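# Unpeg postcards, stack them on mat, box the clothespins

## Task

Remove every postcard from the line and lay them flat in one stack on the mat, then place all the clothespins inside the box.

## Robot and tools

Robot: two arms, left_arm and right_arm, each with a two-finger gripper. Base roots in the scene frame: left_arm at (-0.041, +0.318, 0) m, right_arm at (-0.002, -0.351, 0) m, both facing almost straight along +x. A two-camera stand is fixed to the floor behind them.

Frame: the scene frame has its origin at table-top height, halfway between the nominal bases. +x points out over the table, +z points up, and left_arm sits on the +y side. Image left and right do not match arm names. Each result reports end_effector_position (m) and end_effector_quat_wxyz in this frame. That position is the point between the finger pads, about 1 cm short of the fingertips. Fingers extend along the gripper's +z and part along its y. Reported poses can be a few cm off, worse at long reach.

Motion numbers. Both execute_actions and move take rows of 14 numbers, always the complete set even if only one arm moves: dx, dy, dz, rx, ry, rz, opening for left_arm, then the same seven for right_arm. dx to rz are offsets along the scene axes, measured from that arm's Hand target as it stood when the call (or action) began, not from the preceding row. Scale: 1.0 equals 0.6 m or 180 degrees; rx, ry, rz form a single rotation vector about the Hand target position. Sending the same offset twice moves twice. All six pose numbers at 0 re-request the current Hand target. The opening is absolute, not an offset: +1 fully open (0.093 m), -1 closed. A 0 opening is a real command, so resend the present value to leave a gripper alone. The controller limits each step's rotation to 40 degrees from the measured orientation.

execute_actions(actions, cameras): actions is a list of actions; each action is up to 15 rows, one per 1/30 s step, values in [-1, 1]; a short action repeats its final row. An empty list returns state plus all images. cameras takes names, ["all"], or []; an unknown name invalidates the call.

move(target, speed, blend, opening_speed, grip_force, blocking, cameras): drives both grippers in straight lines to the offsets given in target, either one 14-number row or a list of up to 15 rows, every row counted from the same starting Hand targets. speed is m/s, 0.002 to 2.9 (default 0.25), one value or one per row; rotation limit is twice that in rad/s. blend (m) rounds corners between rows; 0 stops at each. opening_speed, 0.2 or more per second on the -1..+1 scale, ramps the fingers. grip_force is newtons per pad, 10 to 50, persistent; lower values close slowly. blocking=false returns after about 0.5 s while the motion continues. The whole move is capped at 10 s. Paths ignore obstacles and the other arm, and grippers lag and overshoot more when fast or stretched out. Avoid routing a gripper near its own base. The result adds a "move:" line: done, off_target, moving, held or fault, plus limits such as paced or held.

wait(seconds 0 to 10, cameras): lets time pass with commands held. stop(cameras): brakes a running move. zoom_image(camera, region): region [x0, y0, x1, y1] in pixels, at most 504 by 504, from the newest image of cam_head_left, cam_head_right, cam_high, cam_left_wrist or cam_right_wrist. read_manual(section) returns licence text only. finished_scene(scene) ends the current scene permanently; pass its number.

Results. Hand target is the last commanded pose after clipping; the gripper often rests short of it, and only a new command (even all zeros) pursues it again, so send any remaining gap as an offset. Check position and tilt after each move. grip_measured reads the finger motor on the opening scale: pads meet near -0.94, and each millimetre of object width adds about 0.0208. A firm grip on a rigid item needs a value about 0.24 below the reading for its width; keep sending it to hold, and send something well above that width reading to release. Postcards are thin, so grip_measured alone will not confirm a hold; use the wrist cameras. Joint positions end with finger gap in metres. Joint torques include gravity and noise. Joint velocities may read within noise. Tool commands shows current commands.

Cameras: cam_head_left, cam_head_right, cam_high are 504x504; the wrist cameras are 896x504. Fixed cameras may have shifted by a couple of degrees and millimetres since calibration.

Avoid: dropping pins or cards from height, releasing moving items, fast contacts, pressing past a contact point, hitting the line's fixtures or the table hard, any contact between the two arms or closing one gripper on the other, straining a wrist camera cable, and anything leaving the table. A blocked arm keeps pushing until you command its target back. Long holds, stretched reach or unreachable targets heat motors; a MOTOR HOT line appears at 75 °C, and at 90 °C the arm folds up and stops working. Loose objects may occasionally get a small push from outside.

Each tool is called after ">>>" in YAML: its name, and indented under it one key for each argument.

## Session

>>> execute_actions:
  actions: []

Scene clock: 0.00 s.
left_arm: end_effector_position=(+0.3450, +0.3220, +0.0677) grip_measured=+1.000 end_effector_quat_wxyz=(+0.521, -0.031, +0.852, +0.028) | right_arm: end_effector_position=(+0.3923, -0.3765, +0.0766) grip_measured=+1.000 end_effector_quat_wxyz=(+0.553, +0.056, +0.829, -0.066)
Joint positions: left_arm=[-0.037 1.556 0.404 0.677 -0.117 -0.041 0.093] | right_arm=[0.022 1.612 0.401 0.815 0.184 0.025 0.093]
Joint velocities: within noise
Joint torques (N m): no reading
Heat: left arm: 23 °C; right arm: 25 °C.
Hand target: left_arm +0.3458, +0.3219, +0.0693; +0.522, -0.030, +0.852, +0.028 | right_arm +0.3947, -0.3765, +0.0817; +0.559, +0.057, +0.825, -0.065
Tool commands: left_gripper/opening=+1.0 right_gripper/opening=+1.0
camera_calibration:
cam_left_wrist: T_world_to_cam=[[0.0857488, -0.995914, -0.0283131, 0.295153], [-0.772558, -0.0485195, -0.633087, 0.366393], [0.629127, 0.0761601, -0.773562, -0.101449], [0, 0, 0, 1]] pos_world=[0.321575, 0.319451, 0.161839]
cam_right_wrist: T_world_to_cam=[[-0.198174, -0.979173, 0.0441275, -0.296432], [-0.733141, 0.118198, -0.669726, 0.422314], [0.650562, -0.165074, -0.741296, -0.175262], [0, 0, 0, 1]] pos_world=[0.36489, -0.369106, 0.165995]

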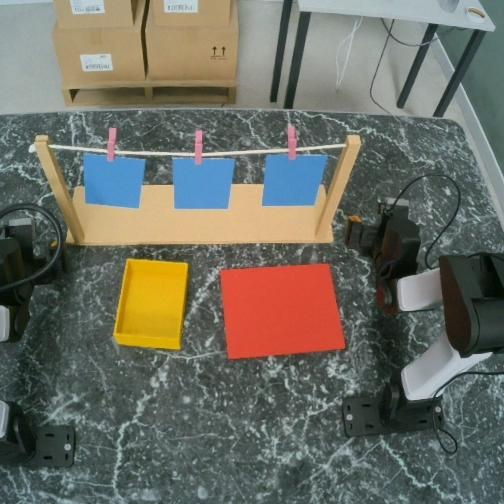

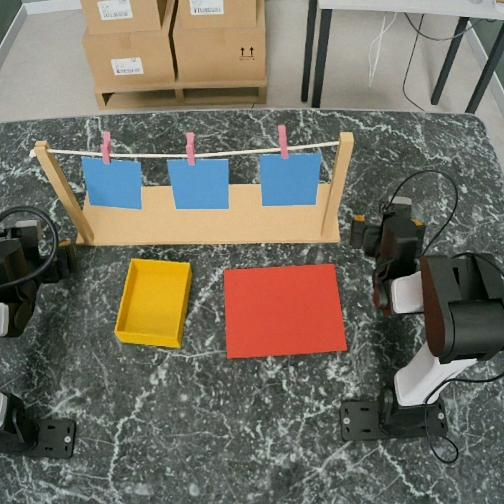

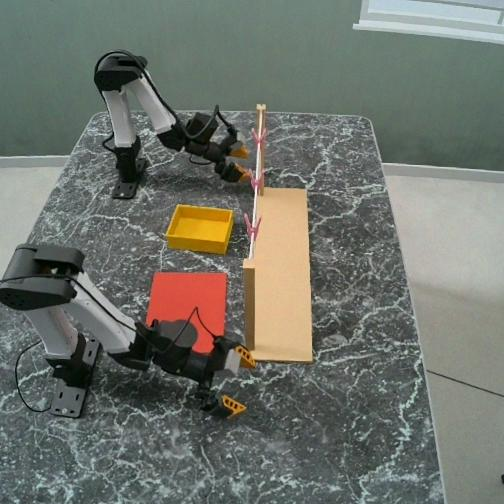

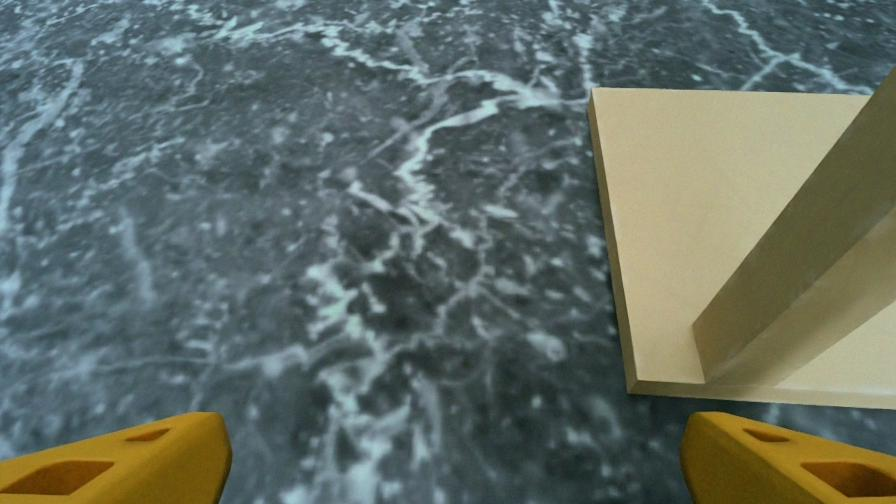

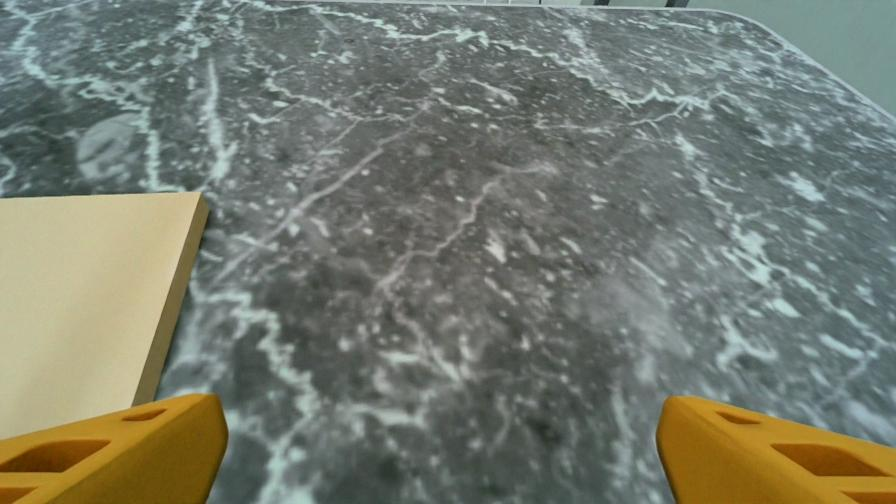

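>>> zoom_image:
  camera: "cam_head_left"
  region: [30, 110, 200, 250]

>>> zoom_image:
  camera: "cam_head_left"
  region: [190, 110, 370, 250]

>>> zoom_image:
  camera: "cam_head_right"
  region: [30, 110, 200, 250]

>>> zoom_image:
  camera: "cam_head_right"
  region: [180, 110, 360, 250]

>>> zoom_image:
  camera: "cam_high"
  region: [220, 100, 320, 270]

Scaled by 2.965 from the camera's 504x504 image, which has a finer 720x720 frame.

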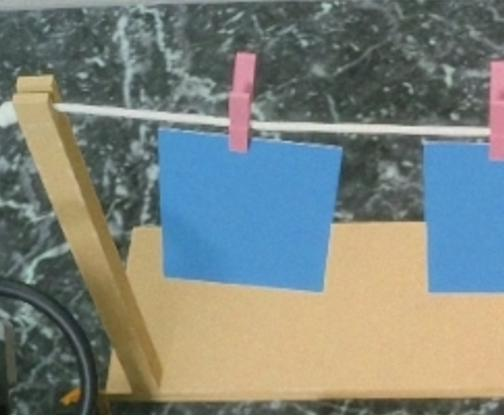

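Scaled by 2.800 from the camera's 504x504 image, which has a finer 720x720 frame.

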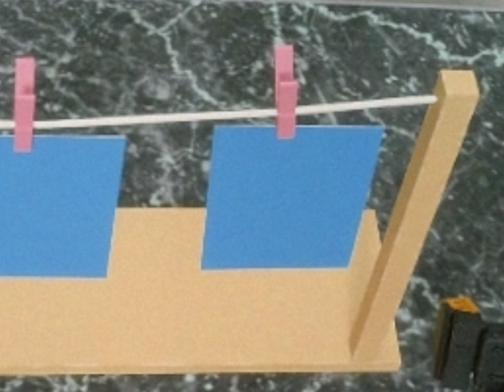

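Scaled by 2.965 from the camera's 504x504 image, which has a finer 720x720 frame.

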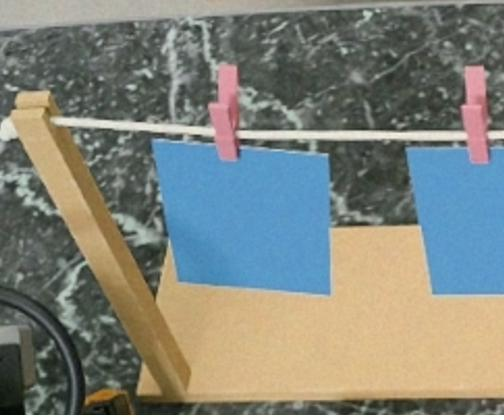

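Scaled by 2.800 from the camera's 504x504 image, which has a finer 720x720 frame.

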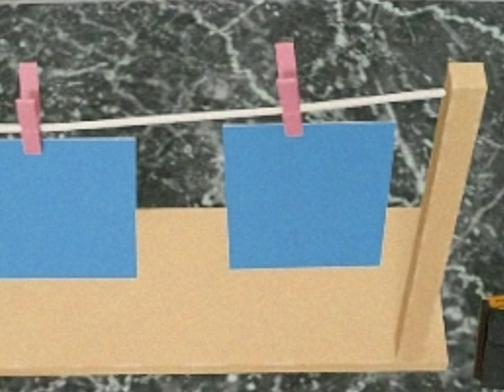

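Scaled by 2.965 from the camera's 504x504 image, which has a finer 720x720 frame.

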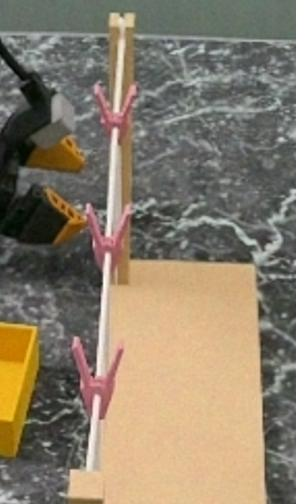

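>>> move:
  target:
    - [-0.0763, -0.2532, 0.2012, -0.0173, -0.0325, -0.1096, 0.39, -0.1412, 0.0108, 0.2638, 0, 0.0026, 0.05, 0.0]
    - [-0.0597, -0.4865, 0.1762, -0.0346, -0.0651, -0.2192, 0.39, -0.1078, 0.1108, 0.4805, 0.0002, 0.0131, 0.28, 0.0]
    - [-0.0357, -0.6745, 0.1537, -0.0519, -0.0976, -0.3288, 0.39, 0.0088, 0.2858, 0.4422, 0.0003, 0.0262, 0.497, 0.0]
  speed: 0.35
  blend: 0.04
  grip_force: [20, 50]
  cameras: ["cam_left_wrist", "cam_right_wrist", "cam_head_left"]

Scene clock: 44.53 s.
left_arm: end_effector_position=(+0.3233, -0.0752, +0.1580) grip_measured=+0.392 end_effector_quat_wxyz=(+0.578, +0.338, +0.681, -0.297) | right_arm: end_effector_position=(+0.3981, -0.2071, +0.3482) grip_measured=+0.002 end_effector_quat_wxyz=(+0.414, -0.540, +0.650, +0.339)
Joint positions: left_arm=[-0.769 1.912 0.952 0.801 0.161 0.011 0.064] | right_arm=[-0.007 2.023 2.365 -1.56 -1.099 -1.186 0.045]
Joint torques (N m): left_arm=[-0.05 -8.68 9.88 2.3 0.2 0.02] | right_arm=[0.58 -6.91 8.16 0.65 -0.74 -0.12]
Heat: left arm: 27 °C; right arm: 29 °C.
Hand target: left_arm +0.3242, -0.0829, +0.1615; +0.582, +0.348, +0.669, -0.303 | right_arm +0.3999, -0.2049, +0.3470; +0.412, -0.542, +0.646, +0.345
Off the commanded pose: left_arm 0.008 m, 2 deg | right_arm 0.003 m, 1 deg.
grip_force (N): 20, 50
move: done
camera_calibration:
cam_left_wrist: T_world_to_cam=[[-0.799788, -0.600267, 0.00429193, 0.215028], [-0.326699, 0.429269, -0.842019, 0.312341], [0.503594, -0.674839, -0.539431, -0.0404812], [0, 0, 0, 1]] pos_world=[0.294405, -0.0323223, 0.240237]
cam_right_wrist: T_world_to_cam=[[0.975783, -0.218695, 0.00457094, -0.437518], [-0.166973, -0.758183, -0.630301, 0.16774], [0.141309, 0.614273, -0.776338, 0.426601], [0, 0, 0, 1]] pos_world=[0.394648, -0.230555, 0.438912]
Images, in order (width x height): cam_head_left 504x504, cam_left_wrist 896x504, cam_right_wrist 896x504.

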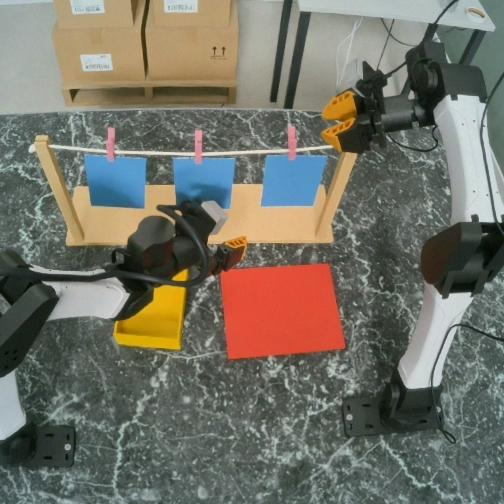

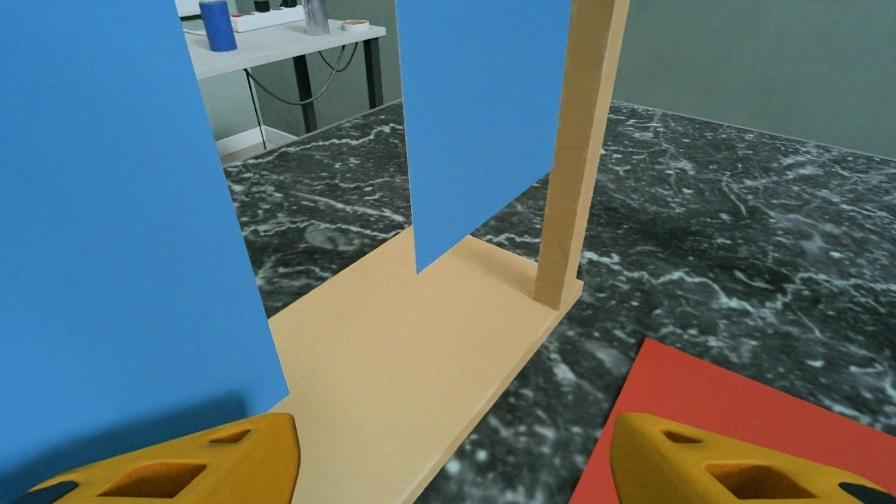

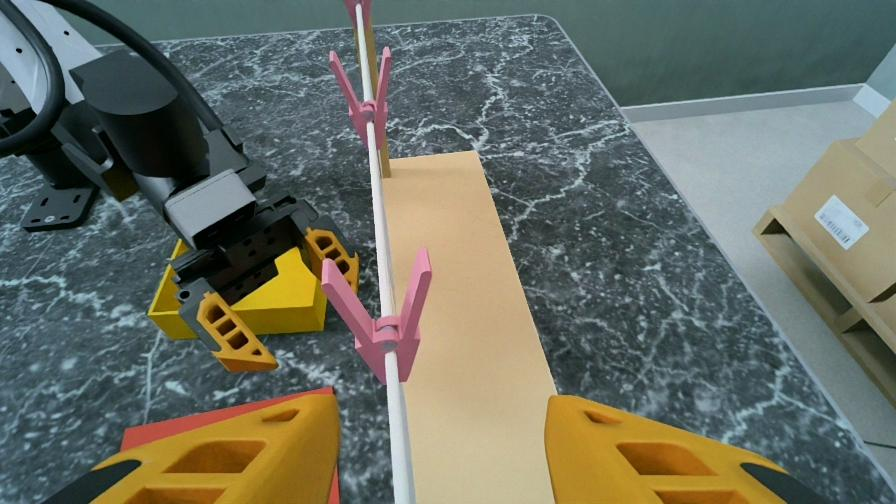

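>>> move:
  target: [0.0447, -0.0802, 0, 0, 0, 0, 0.142, 0, 0, 0, 0, 0, 0, 0.0]
  speed: 0.2
  cameras: ["cam_left_wrist", "cam_right_wrist"]

Scene clock: 50.20 s.
left_arm: end_effector_position=(+0.3469, -0.1268, +0.1644) grip_measured=+0.144 end_effector_quat_wxyz=(+0.581, +0.346, +0.669, -0.308) | right_arm: end_effector_position=(+0.3979, -0.2071, +0.3481) grip_measured=+0.002 end_effector_quat_wxyz=(+0.414, -0.540, +0.650, +0.340)
Joint positions: left_arm=[-0.807 2.072 1.206 0.729 0.152 0.011 0.052] | right_arm=[-0.007 2.023 2.365 -1.562 -1.099 -1.187 0.045]
Joint torques (N m): left_arm=[0.08 -10.26 10.4 2.13 -0.08 -0.04] | right_arm=[0.5 -6.79 8.23 0.65 -0.73 -0.15]
Heat: left arm: 27 °C; right arm: 28 °C.
Hand target: left_arm +0.3511, -0.1310, +0.1616; +0.583, +0.348, +0.669, -0.303 | right_arm +0.3999, -0.2049, +0.3470; +0.412, -0.542, +0.646, +0.345
Off the commanded pose: left_arm 0.007 m, 1 deg | right_arm 0.003 m, 1 deg.
grip_force (N): 20, 50
move: done
camera_calibration:
cam_left_wrist: T_world_to_cam=[[-0.81652, -0.577317, -0.000271752, 0.212269], [-0.300824, 0.425869, -0.853311, 0.340023], [0.492747, -0.696664, -0.521401, -0.0857486], [0, 0, 0, 1]] pos_world=[0.317861, -0.0819971, 0.245494]
cam_right_wrist: T_world_to_cam=[[0.975881, -0.218271, 0.00381647, -0.436931], [-0.167157, -0.75837, -0.630026, 0.167552], [0.140411, 0.614193, -0.776564, 0.426985], [0, 0, 0, 1]] pos_world=[0.394447, -0.230554, 0.438811]
Images, in order (width x height): cam_left_wrist 896x504, cam_right_wrist 896x504.

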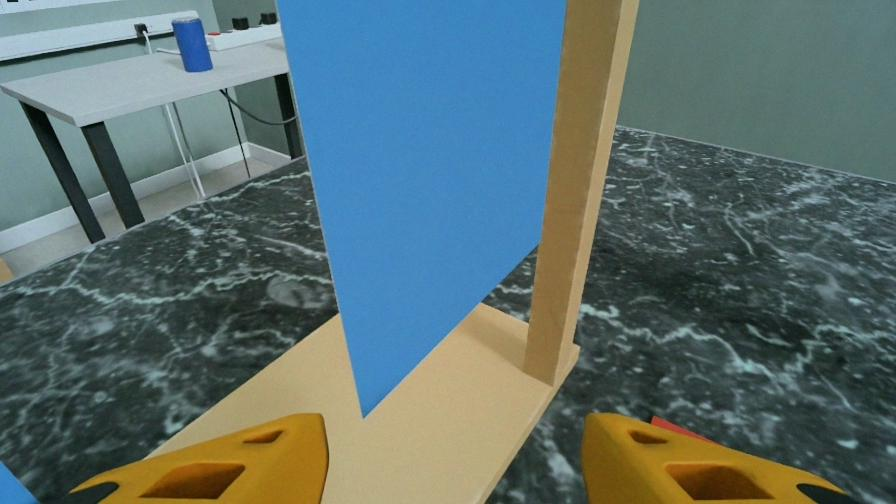

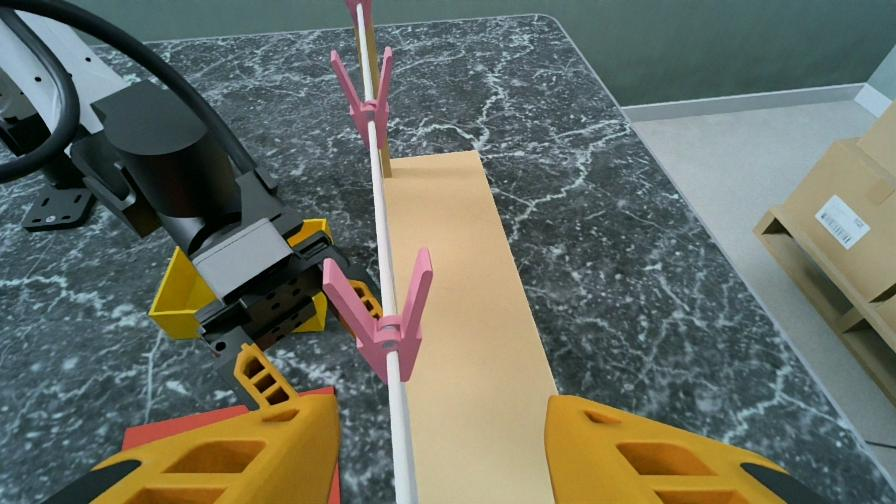

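>>> move:
  target: [0.045, -0.0547, -0.004, 0, 0, 0, 0.142, 0, 0, 0, 0, 0, 0, 0.0]
  speed: 0.12
  cameras: ["cam_left_wrist"]

>>> zoom_image:
  camera: "cam_left_wrist"
  region: [200, 254, 650, 504]

Scene clock: 53.10 s.
left_arm: end_effector_position=(+0.3755, -0.1584, +0.1630) grip_measured=+0.144 end_effector_quat_wxyz=(+0.582, +0.346, +0.670, -0.307) | right_arm: end_effector_position=(+0.3979, -0.2071, +0.3481) grip_measured=+0.002 end_effector_quat_wxyz=(+0.414, -0.540, +0.650, +0.340)
Joint positions: left_arm=[-0.81 2.21 1.431 0.642 0.147 0.011 0.052] | right_arm=[-0.007 2.023 2.365 -1.562 -1.099 -1.187 0.045]
Joint torques (N m): left_arm=[-0.21 -11.58 10.73 2.13 -0.08 -0.04] | right_arm=[0.54 -6.84 8.18 0.66 -0.75 -0.13]
Heat: left arm: 27 °C; right arm: 28 °C.
Hand target: left_arm +0.3780, -0.1639, +0.1593; +0.583, +0.348, +0.669, -0.303 | right_arm +0.3999, -0.2049, +0.3470; +0.412, -0.542, +0.646, +0.345
Off the commanded pose: left_arm 0.007 m, 1 deg | right_arm 0.003 m, 1 deg.
grip_force (N): 20, 50
move: done
camera_calibration:
cam_left_wrist: T_world_to_cam=[[-0.815199, -0.57918, -0.000879319, 0.216653], [-0.301645, 0.425862, -0.853025, 0.361244], [0.494429, -0.69512, -0.521869, -0.122913], [0, 0, 0, 1]] pos_world=[0.346355, -0.113799, 0.244196]
Images, in order (width x height): cam_left_wrist 896x504.

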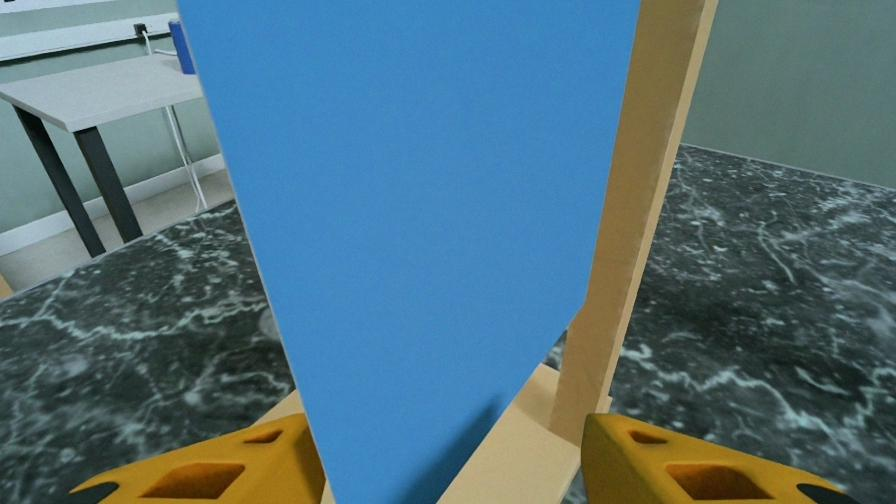

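Scaled by 1.120 from the camera's 896x504 image, which has a finer 1280x720 frame.

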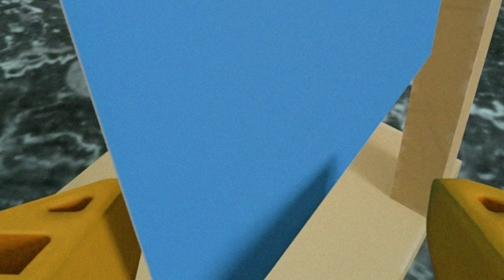

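>>> move:
  target: [0, 0, 0, 0, 0, 0, -1.0, 0, 0, 0, 0, 0, 0, 0.0]
  speed: 0.1
  cameras: ["cam_left_wrist", "cam_right_wrist"]

Scene clock: 58.93 s.
left_arm: end_effector_position=(+0.3749, -0.1589, +0.1628) grip_measured=-0.984 end_effector_quat_wxyz=(+0.581, +0.346, +0.670, -0.307) | right_arm: end_effector_position=(+0.3979, -0.2071, +0.3481) grip_measured=+0.002 end_effector_quat_wxyz=(+0.414, -0.540, +0.650, +0.340)
Joint positions: left_arm=[-0.811 2.21 1.431 0.641 0.147 0.011 0] | right_arm=[-0.007 2.023 2.365 -1.562 -1.099 -1.187 0.045]
Joint torques (N m): left_arm=[-0.13 -11.59 10.77 2.14 -0.09 -0.05] | right_arm=[0.62 -6.9 8.23 0.64 -0.74 -0.15]
Heat: left arm: 31 °C; right arm: 29 °C.
Hand target: left_arm +0.3780, -0.1639, +0.1593; +0.583, +0.348, +0.669, -0.303 | right_arm +0.3999, -0.2049, +0.3470; +0.412, -0.542, +0.646, +0.345
Off the commanded pose: left_arm 0.007 m, 1 deg | right_arm 0.003 m, 1 deg.
grip_force (N): 20, 50
move: moving (left_arm; no rest 5 s after the path's end)
camera_calibration:
cam_left_wrist: T_world_to_cam=[[-0.81591, -0.578179, -0.000813747, 0.216361], [-0.301522, 0.4267, -0.85265, 0.361057], [0.493331, -0.69544, -0.522482, -0.122557], [0, 0, 0, 1]] pos_world=[0.345859, -0.114199, 0.243998]
cam_right_wrist: T_world_to_cam=[[0.975881, -0.218271, 0.00381647, -0.436931], [-0.167157, -0.75837, -0.630026, 0.167552], [0.140411, 0.614193, -0.776564, 0.426985], [0, 0, 0, 1]] pos_world=[0.394447, -0.230554, 0.438811]
Images, in order (width x height): cam_left_wrist 896x504, cam_right_wrist 896x504.

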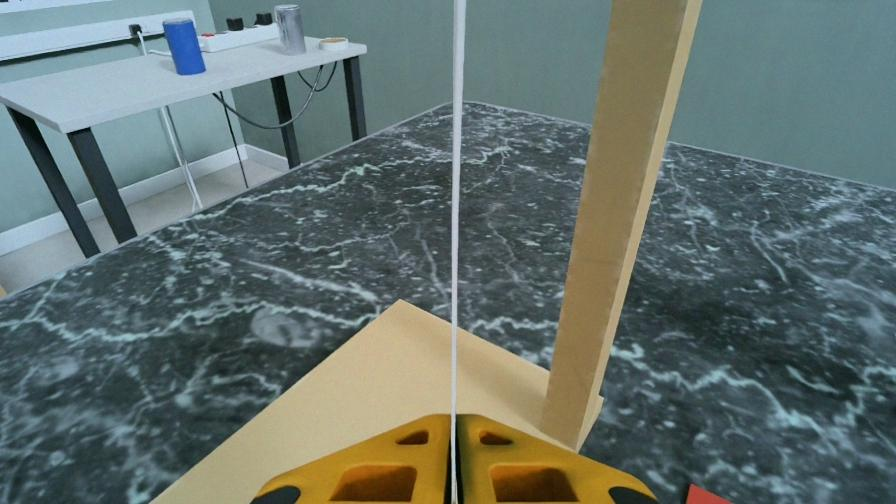

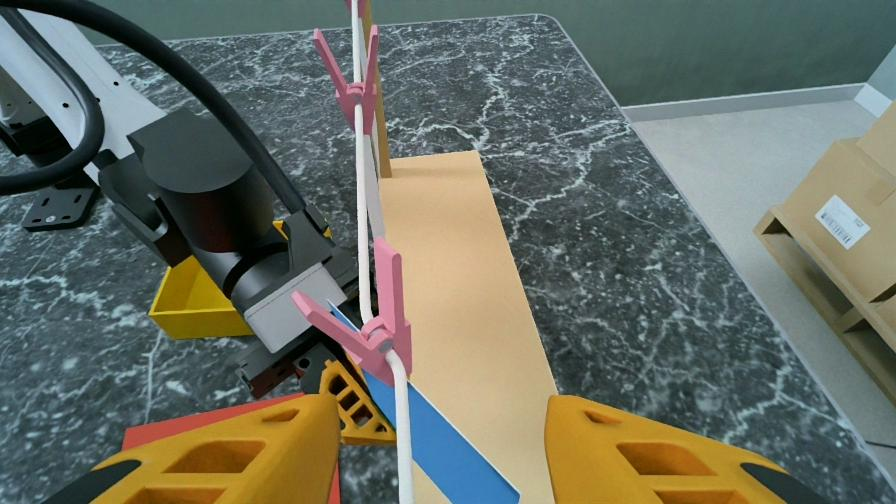

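>>> move:
  target: [-0.0453, -0.0140, 0.0102, -0.0122, 0.0778, -0.1, -1.0, 0, 0, 0, 0, 0, 0, 0.0]
  speed: 0.1
  cameras: ["cam_right_wrist", "cam_head_right"]

Scene clock: 66.77 s.
left_arm: end_effector_position=(+0.3495, -0.1691, +0.1682) grip_measured=-0.990 end_effector_quat_wxyz=(+0.457, +0.396, +0.663, -0.441) | right_arm: end_effector_position=(+0.3979, -0.2071, +0.3481) grip_measured=+0.002 end_effector_quat_wxyz=(+0.414, -0.540, +0.650, +0.340)
Joint positions: left_arm=[-0.753 2.21 1.526 0.458 0.538 -0.112 0] | right_arm=[-0.007 2.023 2.365 -1.562 -1.099 -1.187 0.045]
Joint torques (N m): left_arm=[0.23 -12.51 10.86 1.79 0.15 -0.14] | right_arm=[0.65 -6.91 8.18 0.65 -0.74 -0.15]
Heat: left arm: 35 °C; right arm: 29 °C.
Hand target: left_arm +0.3508, -0.1723, +0.1654; +0.449, +0.397, +0.666, -0.443 | right_arm +0.3999, -0.2049, +0.3470; +0.412, -0.542, +0.646, +0.345
Off the commanded pose: left_arm 0.004 m, 1 deg | right_arm 0.003 m, 1 deg.
grip_force (N): 20, 50
move: done
camera_calibration:
cam_right_wrist: T_world_to_cam=[[0.975881, -0.218271, 0.00381647, -0.436931], [-0.167157, -0.75837, -0.630026, 0.167552], [0.140411, 0.614193, -0.776564, 0.426985], [0, 0, 0, 1]] pos_world=[0.394447, -0.230554, 0.438811]
Images, in order (width x height): cam_head_right 504x504, cam_right_wrist 896x504.

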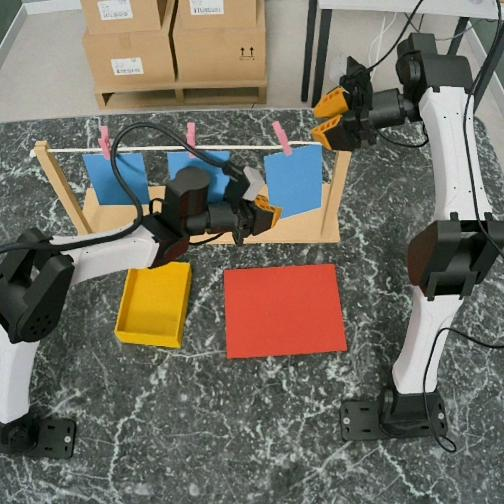

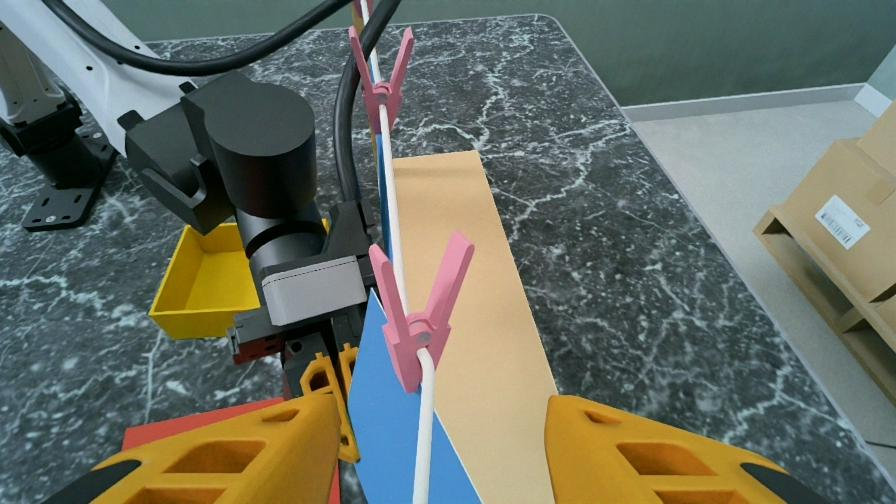

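>>> move:
  target: [-0.0108, 0.0050, 0, 0, 0, -0.0222, -1.0, -0.0033, 0.0250, -0.0100, 0.0034, 0.0556, 0.0389, 0.0]
  speed: 0.1
  cameras: ["cam_right_wrist"]

Scene clock: 71.27 s.
left_arm: end_effector_position=(+0.3426, -0.1666, +0.1665) grip_measured=-0.990 end_effector_quat_wxyz=(+0.437, +0.414, +0.653, -0.460) | right_arm: end_effector_position=(+0.3968, -0.1936, +0.3465) grip_measured=+0.002 end_effector_quat_wxyz=(+0.399, -0.517, +0.652, +0.385)
Joint positions: left_arm=[-0.739 2.21 1.526 0.442 0.62 -0.103 0] | right_arm=[0.017 2.048 2.367 -1.567 -1.151 -1.123 0.045]
Joint torques (N m): left_arm=[0.31 -12.6 11 1.77 0.17 0.04] | right_arm=[0.81 -7.2 6.57 0.61 -0.81 -0.03]
Heat: left arm: 37 °C; right arm: 29 °C.
Hand target: left_arm +0.3444, -0.1692, +0.1654; +0.433, +0.420, +0.652, -0.458 | right_arm +0.3979, -0.1899, +0.3411; +0.335, -0.546, +0.643, +0.419
Off the commanded pose: left_arm 0.003 m, 1 deg | right_arm 0.007 m, 9 deg.
joint sent to its limit (right arm) — joint 4 (wrist pitch), lower limit. The joint targets are off in orientation, not in position.
grip_force (N): 20, 50
move: off_target (right_arm)
camera_calibration:
cam_right_wrist: T_world_to_cam=[[0.975401, -0.200495, -0.0916242, -0.396158], [-0.210465, -0.723407, -0.657562, 0.210116], [0.0655563, 0.66067, -0.747808, 0.446338], [0, 0, 0, 1]] pos_world=[0.401375, -0.22231, 0.435642]
Images, in order (width x height): cam_right_wrist 896x504.

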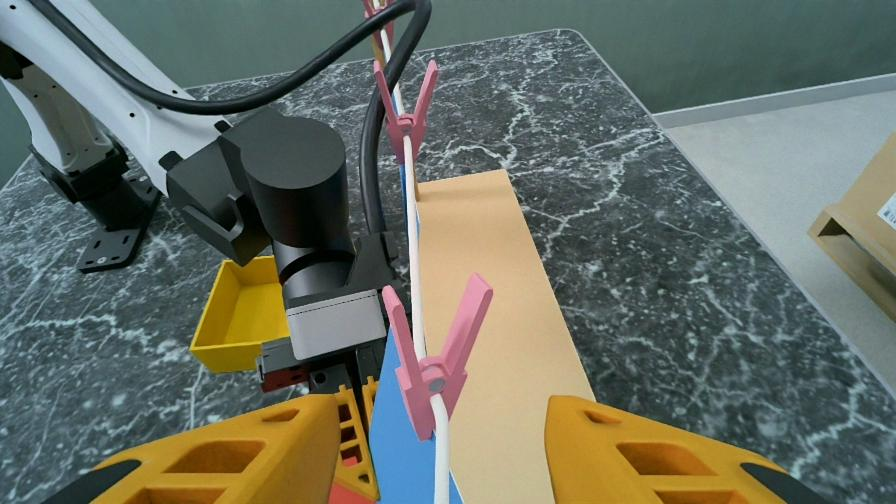

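>>> move:
  target: [0, 0, 0, 0, 0, 0, -1.0, 0.0077, 0.0732, -0.0268, 0.0122, -0.0284, -0.0393, 0.0]
  speed: 0.1
  cameras: ["cam_right_wrist"]

Scene clock: 74.53 s.
left_arm: end_effector_position=(+0.3425, -0.1666, +0.1664) grip_measured=-0.990 end_effector_quat_wxyz=(+0.437, +0.414, +0.653, -0.460) | right_arm: end_effector_position=(+0.4062, -0.1434, +0.3144) grip_measured=+0.002 end_effector_quat_wxyz=(+0.384, -0.512, +0.656, +0.400)
Joint positions: left_arm=[-0.739 2.21 1.526 0.441 0.62 -0.103 0] | right_arm=[0.142 1.973 2.086 -1.173 -1.114 -0.869 0.045]
Joint torques (N m): left_arm=[0.34 -12.6 11.03 1.77 0.16 0.04] | right_arm=[-0.01 -11.86 5.9 1.14 -0.49 -0.06]
Heat: left arm: 38 °C; right arm: 29 °C.
Hand target: left_arm +0.3444, -0.1692, +0.1654; +0.433, +0.420, +0.652, -0.458 | right_arm +0.4026, -0.1460, +0.3250; +0.399, -0.517, +0.652, +0.385
Off the commanded pose: left_arm 0.003 m, 1 deg | right_arm 0.012 m, 3 deg.
grip_force (N): 20, 50
move: off_target (right_arm)
camera_calibration:
cam_right_wrist: T_world_to_cam=[[0.972884, -0.188404, -0.134168, -0.382111], [-0.229802, -0.721584, -0.653075, 0.234068], [0.0262289, 0.666199, -0.745313, 0.404535], [0, 0, 0, 1]] pos_world=[0.414929, -0.172592, 0.403102]
Images, in order (width x height): cam_right_wrist 896x504.

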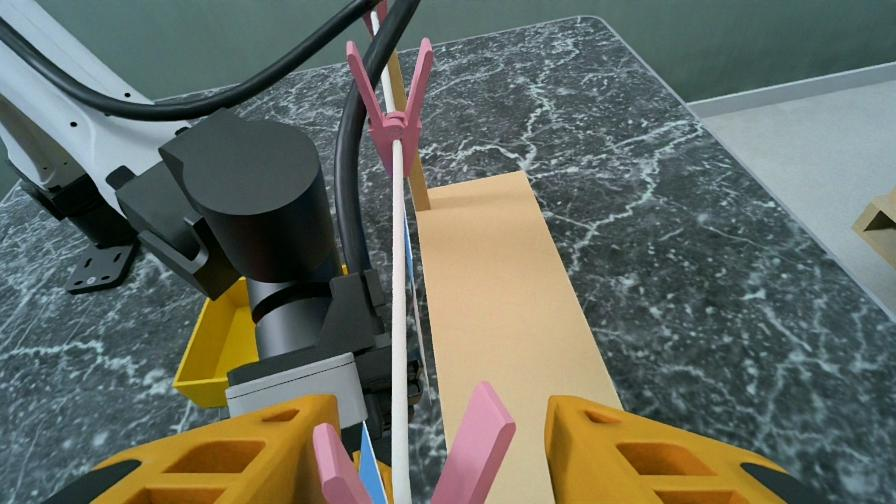

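>>> move:
  target: [0, 0, 0, 0, 0, 0, -1.0, -0.0067, -0.0043, 0.0193, 0, 0, 0, 0.0]
  speed: 0.1
  cameras: ["cam_right_wrist"]

Scene clock: 78.87 s.
left_arm: end_effector_position=(+0.3425, -0.1666, +0.1664) grip_measured=-0.990 end_effector_quat_wxyz=(+0.437, +0.414, +0.653, -0.460) | right_arm: end_effector_position=(+0.4052, -0.1440, +0.3146) grip_measured=+0.002 end_effector_quat_wxyz=(+0.381, -0.510, +0.660, +0.399)
Joint positions: left_arm=[-0.739 2.21 1.526 0.441 0.62 -0.103 0] | right_arm=[0.142 1.973 2.092 -1.186 -1.108 -0.868 0.045]
Joint torques (N m): left_arm=[0.34 -12.62 11 1.76 0.16 0.04] | right_arm=[-0.4 -12.01 9.16 0.82 -0.58 -0.08]
Heat: left arm: 40 °C; right arm: 30 °C.
Hand target: left_arm +0.3444, -0.1692, +0.1654; +0.433, +0.420, +0.652, -0.458 | right_arm +0.3986, -0.1486, +0.3365; +0.399, -0.517, +0.652, +0.385
Off the commanded pose: left_arm 0.003 m, 1 deg | right_arm 0.023 m, 3 deg.
grip_force (N): 20, 50
move: off_target (right_arm)
camera_calibration:
cam_right_wrist: T_world_to_cam=[[0.971384, -0.192039, -0.139761, -0.37946], [-0.236395, -0.724709, -0.647235, 0.233918], [0.0230087, 0.661753, -0.749368, 0.407024], [0, 0, 0, 1]] pos_world=[0.414534, -0.172698, 0.403377]
Images, in order (width x height): cam_right_wrist 896x504.

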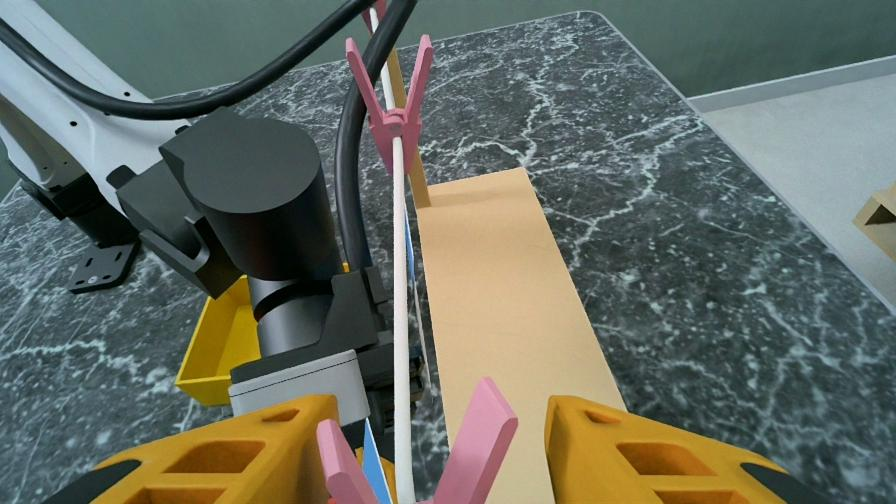

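>>> move:
  target: [0, 0, 0, 0, 0, 0, -1.0, 0.0, 0.0, 0.0200, 0, 0, 0, 0.0]
  speed: 0.1
  cameras: []

Scene clock: 80.40 s.
left_arm: end_effector_position=(+0.3425, -0.1666, +0.1664) grip_measured=-0.990 end_effector_quat_wxyz=(+0.437, +0.414, +0.653, -0.460) | right_arm: end_effector_position=(+0.3994, -0.1449, +0.3397) grip_measured=+0.002 end_effector_quat_wxyz=(+0.392, -0.516, +0.653, +0.392)
Joint positions: left_arm=[-0.739 2.21 1.526 0.441 0.62 -0.103 0] | right_arm=[0.142 1.973 2.192 -1.255 -1.106 -0.868 0.045]
Joint torques (N m): left_arm=[0.34 -12.59 11 1.77 0.16 0.04] | right_arm=[-0.5 -9.28 8.95 0.91 -0.55 -0.07]
Heat: left arm: 40 °C; right arm: 30 °C.
Hand target: left_arm +0.3444, -0.1692, +0.1654; +0.433, +0.420, +0.652, -0.458 | right_arm +0.3986, -0.1486, +0.3485; +0.399, -0.517, +0.652, +0.385
Off the commanded pose: left_arm 0.003 m, 1 deg | right_arm 0.010 m, 1 deg.
grip_force (N): 20, 50
move: done
No camera images: "cameras" was empty.

>>> move:
  target: [0, 0, 0, 0, 0, 0, -1.0, 0.0, 0.0, -0.0317, 0, 0, 0, 0.0]
  speed: 0.1
  cameras: ["cam_right_wrist"]

Scene clock: 82.00 s.
left_arm: end_effector_position=(+0.3424, -0.1666, +0.1664) grip_measured=-0.990 end_effector_quat_wxyz=(+0.437, +0.415, +0.653, -0.460) | right_arm: end_effector_position=(+0.4031, -0.1444, +0.3141) grip_measured=+0.002 end_effector_quat_wxyz=(+0.377, -0.509, +0.662, +0.400)
Joint positions: left_arm=[-0.739 2.21 1.526 0.441 0.621 -0.103 0] | right_arm=[0.142 1.97 2.09 -1.199 -1.106 -0.871 0.045]
Joint torques (N m): left_arm=[0.27 -12.63 11 1.76 0.15 0.04] | right_arm=[-0.39 -12.36 6.09 1.18 -0.58 -0.11]
Heat: left arm: 41 °C; right arm: 30 °C.
Hand target: left_arm +0.3443, -0.1692, +0.1654; +0.433, +0.420, +0.652, -0.458 | right_arm +0.3985, -0.1486, +0.3295; +0.399, -0.517, +0.652, +0.385
Off the commanded pose: left_arm 0.003 m, 1 deg | right_arm 0.017 m, 3 deg.
grip_force (N): 20, 50
move: off_target (right_arm)
camera_calibration:
cam_right_wrist: T_world_to_cam=[[0.97014, -0.192642, -0.147366, -0.3747], [-0.241975, -0.727127, -0.642444, 0.233197], [0.0166076, 0.65892, -0.752029, 0.410035], [0, 0, 0, 1]] pos_world=[0.41313, -0.1728, 0.402956]
Images, in order (width x height): cam_right_wrist 896x504.

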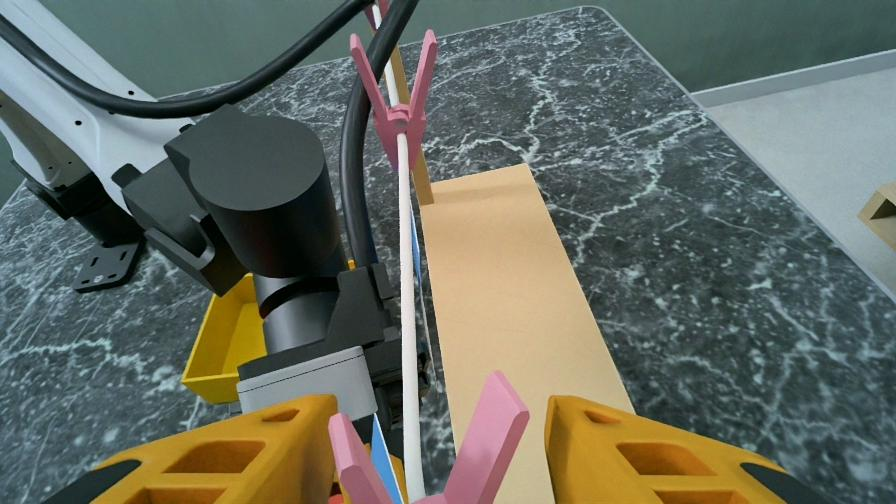

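>>> move:
  target: [0, 0, 0, 0, 0, 0, -1.0, 0.0, 0.0, 0.0217, 0, 0, 0, 0.0]
  speed: 0.1
  cameras: []

Scene clock: 83.77 s.
left_arm: end_effector_position=(+0.3424, -0.1666, +0.1664) grip_measured=-0.990 end_effector_quat_wxyz=(+0.437, +0.415, +0.653, -0.460) | right_arm: end_effector_position=(+0.4021, -0.1446, +0.3282) grip_measured=+0.002 end_effector_quat_wxyz=(+0.388, -0.514, +0.656, +0.394)
Joint positions: left_arm=[-0.739 2.21 1.526 0.441 0.621 -0.103 0] | right_arm=[0.142 1.97 2.142 -1.221 -1.105 -0.871 0.045]
Joint torques (N m): left_arm=[0.29 -12.64 10.99 1.76 0.16 0.04] | right_arm=[-0.29 -10.36 8.95 0.84 -0.54 -0.06]
Heat: left arm: 41 °C; right arm: 30 °C.
Hand target: left_arm +0.3443, -0.1692, +0.1654; +0.433, +0.420, +0.652, -0.458 | right_arm +0.3986, -0.1486, +0.3425; +0.399, -0.517, +0.652, +0.385
Off the commanded pose: left_arm 0.003 m, 1 deg | right_arm 0.015 m, 2 deg.
grip_force (N): 20, 50
move: off_target (right_arm)
No camera images: "cameras" was empty.

>>> move:
  target: [0, 0, 0, 0, 0, 0, -1.0, 0.0, 0.0, 0.0, 0, 0, 0, -1.0]
  speed: 0.1
  opening_speed: 1.0
  cameras: ["cam_right_wrist"]

Scene clock: 85.47 s.
left_arm: end_effector_position=(+0.3415, -0.1661, +0.1631) grip_measured=-0.990 end_effector_quat_wxyz=(+0.430, +0.415, +0.657, -0.459) | right_arm: end_effector_position=(+0.4020, -0.1445, +0.3296) grip_measured=-0.716 end_effector_quat_wxyz=(+0.389, -0.515, +0.655, +0.394)
Joint positions: left_arm=[-0.739 2.21 1.526 0.425 0.623 -0.102 0] | right_arm=[0.142 1.97 2.146 -1.222 -1.106 -0.871 0.011]
Joint torques (N m): left_arm=[0.32 -12.6 11 1.92 0.15 0.04] | right_arm=[-0.4 -10.29 8.76 0.84 -0.55 -0.04]
Heat: left arm: 42 °C; right arm: 30 °C.
Hand target: left_arm +0.3444, -0.1692, +0.1654; +0.433, +0.420, +0.652, -0.458 | right_arm +0.3985, -0.1486, +0.3425; +0.399, -0.517, +0.652, +0.385
Off the commanded pose: left_arm 0.005 m, 1 deg | right_arm 0.014 m, 2 deg.
grip_force (N): 20, 50
move: off_target (right_arm)
camera_calibration:
cam_right_wrist: T_world_to_cam=[[0.974507, -0.191526, -0.116846, -0.383002], [-0.220653, -0.723958, -0.653603, 0.238359], [0.0405903, 0.662723, -0.747764, 0.411189], [0, 0, 0, 1]] pos_world=[0.409142, -0.173297, 0.418513]
Images, in order (width x height): cam_right_wrist 896x504.

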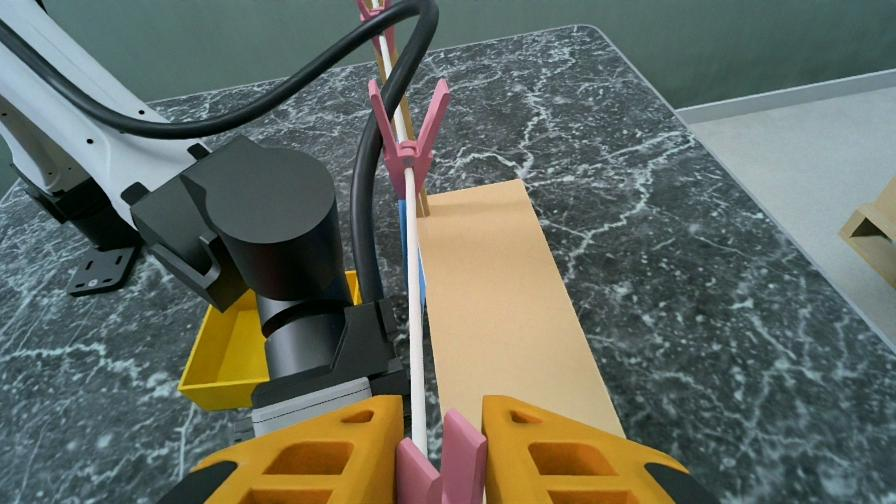

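>>> move:
  target: [0, 0, 0, 0, 0, 0, -1.0, 0.0, 0.0, 0.0833, 0, 0, 0, -1.0]
  speed: 0.12
  cameras: ["cam_right_wrist", "cam_head_right"]

Scene clock: 87.63 s.
left_arm: end_effector_position=(+0.3411, -0.1659, +0.1622) grip_measured=-0.990 end_effector_quat_wxyz=(+0.428, +0.415, +0.658, -0.459) | right_arm: end_effector_position=(+0.3940, -0.1458, +0.3967) grip_measured=-0.734 end_effector_quat_wxyz=(+0.408, -0.514, +0.649, +0.385)
Joint positions: left_arm=[-0.739 2.21 1.526 0.42 0.624 -0.102 0] | right_arm=[0.142 2.158 2.753 -1.566 -1.104 -0.831 0.01]
Joint torques (N m): left_arm=[0.31 -12.63 10.97 1.96 0.13 0.03] | right_arm=[-0.35 -7.2 7.24 0.98 -0.59 -0.15]
Heat: left arm: 42 °C; right arm: 30 °C.
Hand target: left_arm +0.3444, -0.1692, +0.1654; +0.433, +0.420, +0.652, -0.458 | right_arm +0.3986, -0.1486, +0.3924; +0.399, -0.517, +0.652, +0.385
Off the commanded pose: left_arm 0.006 m, 1 deg | right_arm 0.007 m, 1 deg.
joint sent to its limit (right arm) — joint 4 (wrist pitch), lower limit. The joint targets still meet the commanded pose.
grip_force (N): 20, 50
move: done
camera_calibration:
cam_right_wrist: T_world_to_cam=[[0.974958, -0.206473, -0.082619, -0.383539], [-0.207657, -0.712249, -0.670507, 0.282806], [0.0795963, 0.670873, -0.737288, 0.444277], [0, 0, 0, 1]] pos_world=[0.397298, -0.175816, 0.485496]
Images, in order (width x height): cam_head_right 504x504, cam_right_wrist 896x504.

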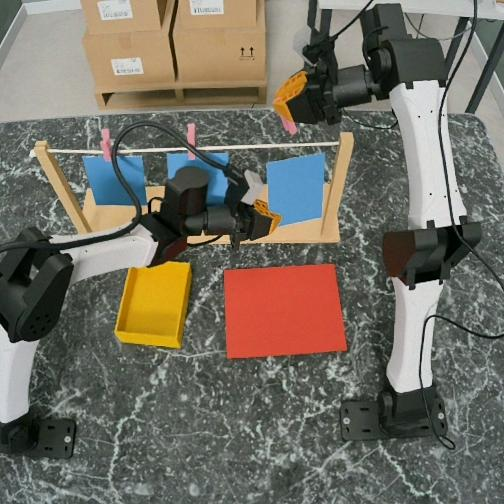

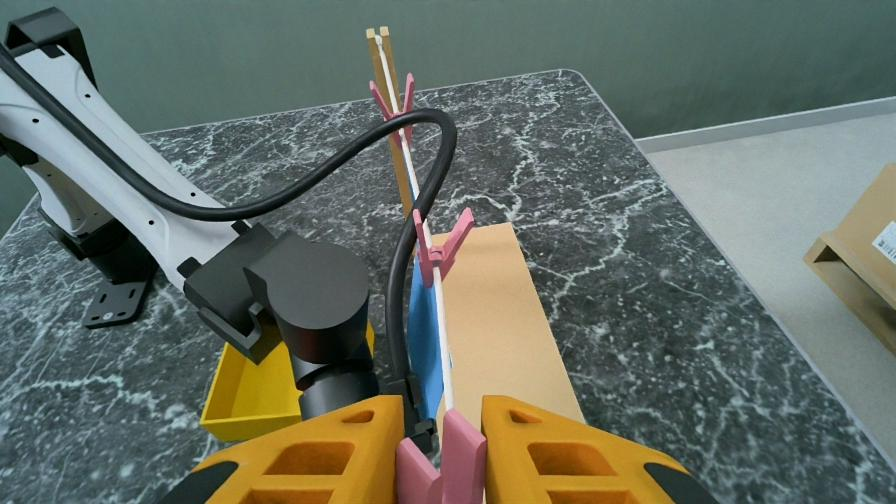

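>>> move:
  target:
    - [-0.124, 0.0153, 0.0577, 0, 0, 0, -1.0, -0.02, -0.09, 0.0, 0, 0, -0.08, -1.0]
    - [-0.2573, 0.0353, -0.0757, -0.0108, 0.4069, 0.1310, -1.0, -0.0333, -0.15, 0.0, 0, 0, -0.139, -1.0]
  speed: 0.2
  blend: [0.03, 0]
  cameras: ["cam_head_right", "cam_left_wrist"]

Scene clock: 98.53 s.
left_arm: end_effector_position=(+0.1911, -0.1515, +0.1104) grip_measured=-0.990 end_effector_quat_wxyz=(+0.038, -0.069, +0.843, -0.533) | right_arm: end_effector_position=(+0.3833, -0.2351, +0.3819) grip_measured=-0.734 end_effector_quat_wxyz=(+0.456, -0.362, +0.755, +0.301)
Joint positions: left_arm=[-0.988 1.916 1.065 0.37 0.382 -1.39 0] | right_arm=[-0.046 1.62 1.889 -1.025 -0.945 -0.516 0.01]
Joint torques (N m): left_arm=[-0.17 -13.5 6.38 1.93 -0.15 -0.12] | right_arm=[-0.5 -8.77 6.12 1.52 -0.37 -0.02]
Heat: left arm: 45 °C; right arm: 30 °C.
Hand target: left_arm +0.1901, -0.1480, +0.1199; +0.047, -0.074, +0.840, -0.535 | right_arm +0.3786, -0.2385, +0.3924; +0.473, -0.364, +0.749, +0.290
Off the commanded pose: left_arm 0.010 m, 1 deg | right_arm 0.012 m, 2 deg.
grip_force (N): 20, 50
move: off_target (right_arm)
camera_calibration:
cam_left_wrist: T_world_to_cam=[[0.0696625, -0.432548, 0.898916, -0.175884], [-0.959965, 0.216017, 0.178339, 0.237906], [-0.271321, -0.875351, -0.400182, 0.0511807], [0, 0, 0, 1]] pos_world=[0.254521, -0.0826689, 0.136158]
Images, in order (width x height): cam_head_right 504x504, cam_left_wrist 896x504.

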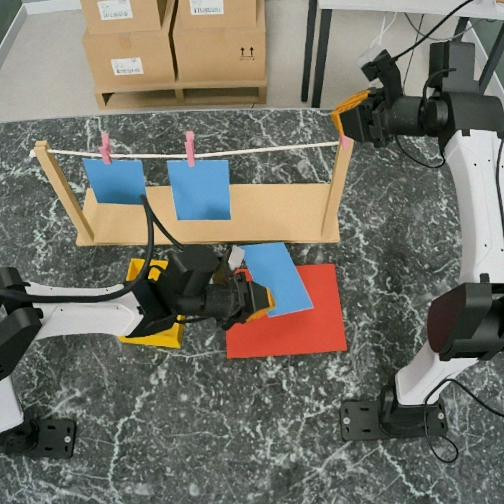

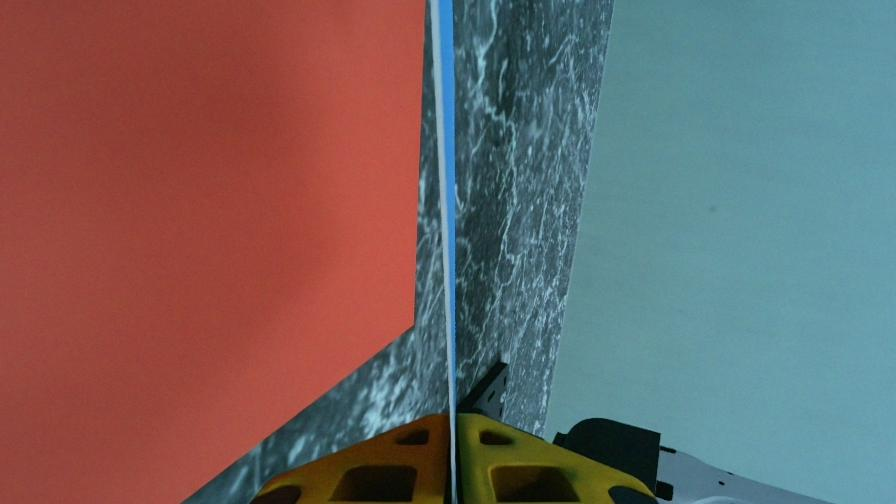

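>>> move:
  target: [0, 0, -0.0750, 0, 0, 0, -1.0, 0, 0, 0.0, 0, 0, 0, -1.0]
  speed: 0.12
  cameras: ["cam_head_right", "cam_left_wrist"]

Scene clock: 100.43 s.
left_arm: end_effector_position=(+0.1898, -0.1492, +0.0836) grip_measured=-0.990 end_effector_quat_wxyz=(+0.042, -0.067, +0.837, -0.541) | right_arm: end_effector_position=(+0.3833, -0.2351, +0.3819) grip_measured=-0.734 end_effector_quat_wxyz=(+0.456, -0.362, +0.755, +0.302)
Joint positions: left_arm=[-0.988 1.979 0.997 0.524 0.381 -1.391 0] | right_arm=[-0.046 1.62 1.889 -1.025 -0.945 -0.515 0.01]
Joint torques (N m): left_arm=[-0.17 -9.55 6.26 2.14 -0.15 -0.11] | right_arm=[-0.44 -8.79 6.15 1.53 -0.38 0]
Heat: left arm: 45 °C; right arm: 30 °C.
Hand target: left_arm +0.1901, -0.1480, +0.0748; +0.047, -0.074, +0.840, -0.535 | right_arm +0.3786, -0.2385, +0.3924; +0.473, -0.363, +0.749, +0.290
Off the commanded pose: left_arm 0.009 m, 1 deg | right_arm 0.012 m, 2 deg.
grip_force (N): 20, 50
move: off_target (right_arm)
camera_calibration:
cam_left_wrist: T_world_to_cam=[[0.0595606, -0.414556, 0.908072, -0.14684], [-0.962259, 0.218142, 0.162701, 0.242992], [-0.265537, -0.883492, -0.385918, 0.0386065], [0, 0, 0, 1]] pos_world=[0.252819, -0.0797717, 0.108705]
Images, in order (width x height): cam_head_right 504x504, cam_left_wrist 896x504.

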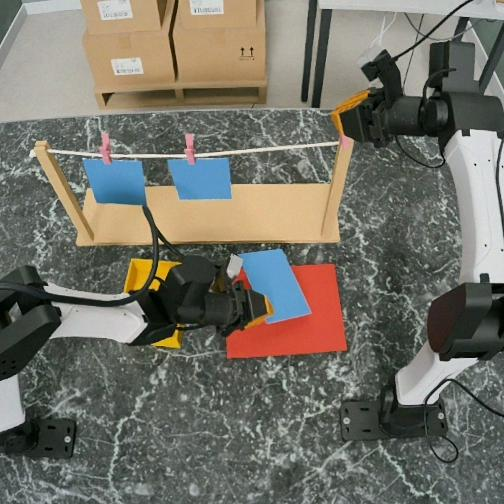

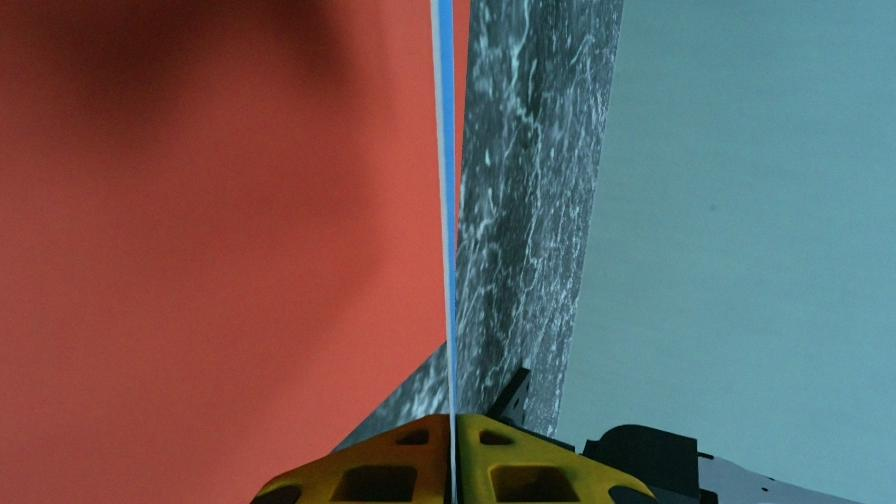

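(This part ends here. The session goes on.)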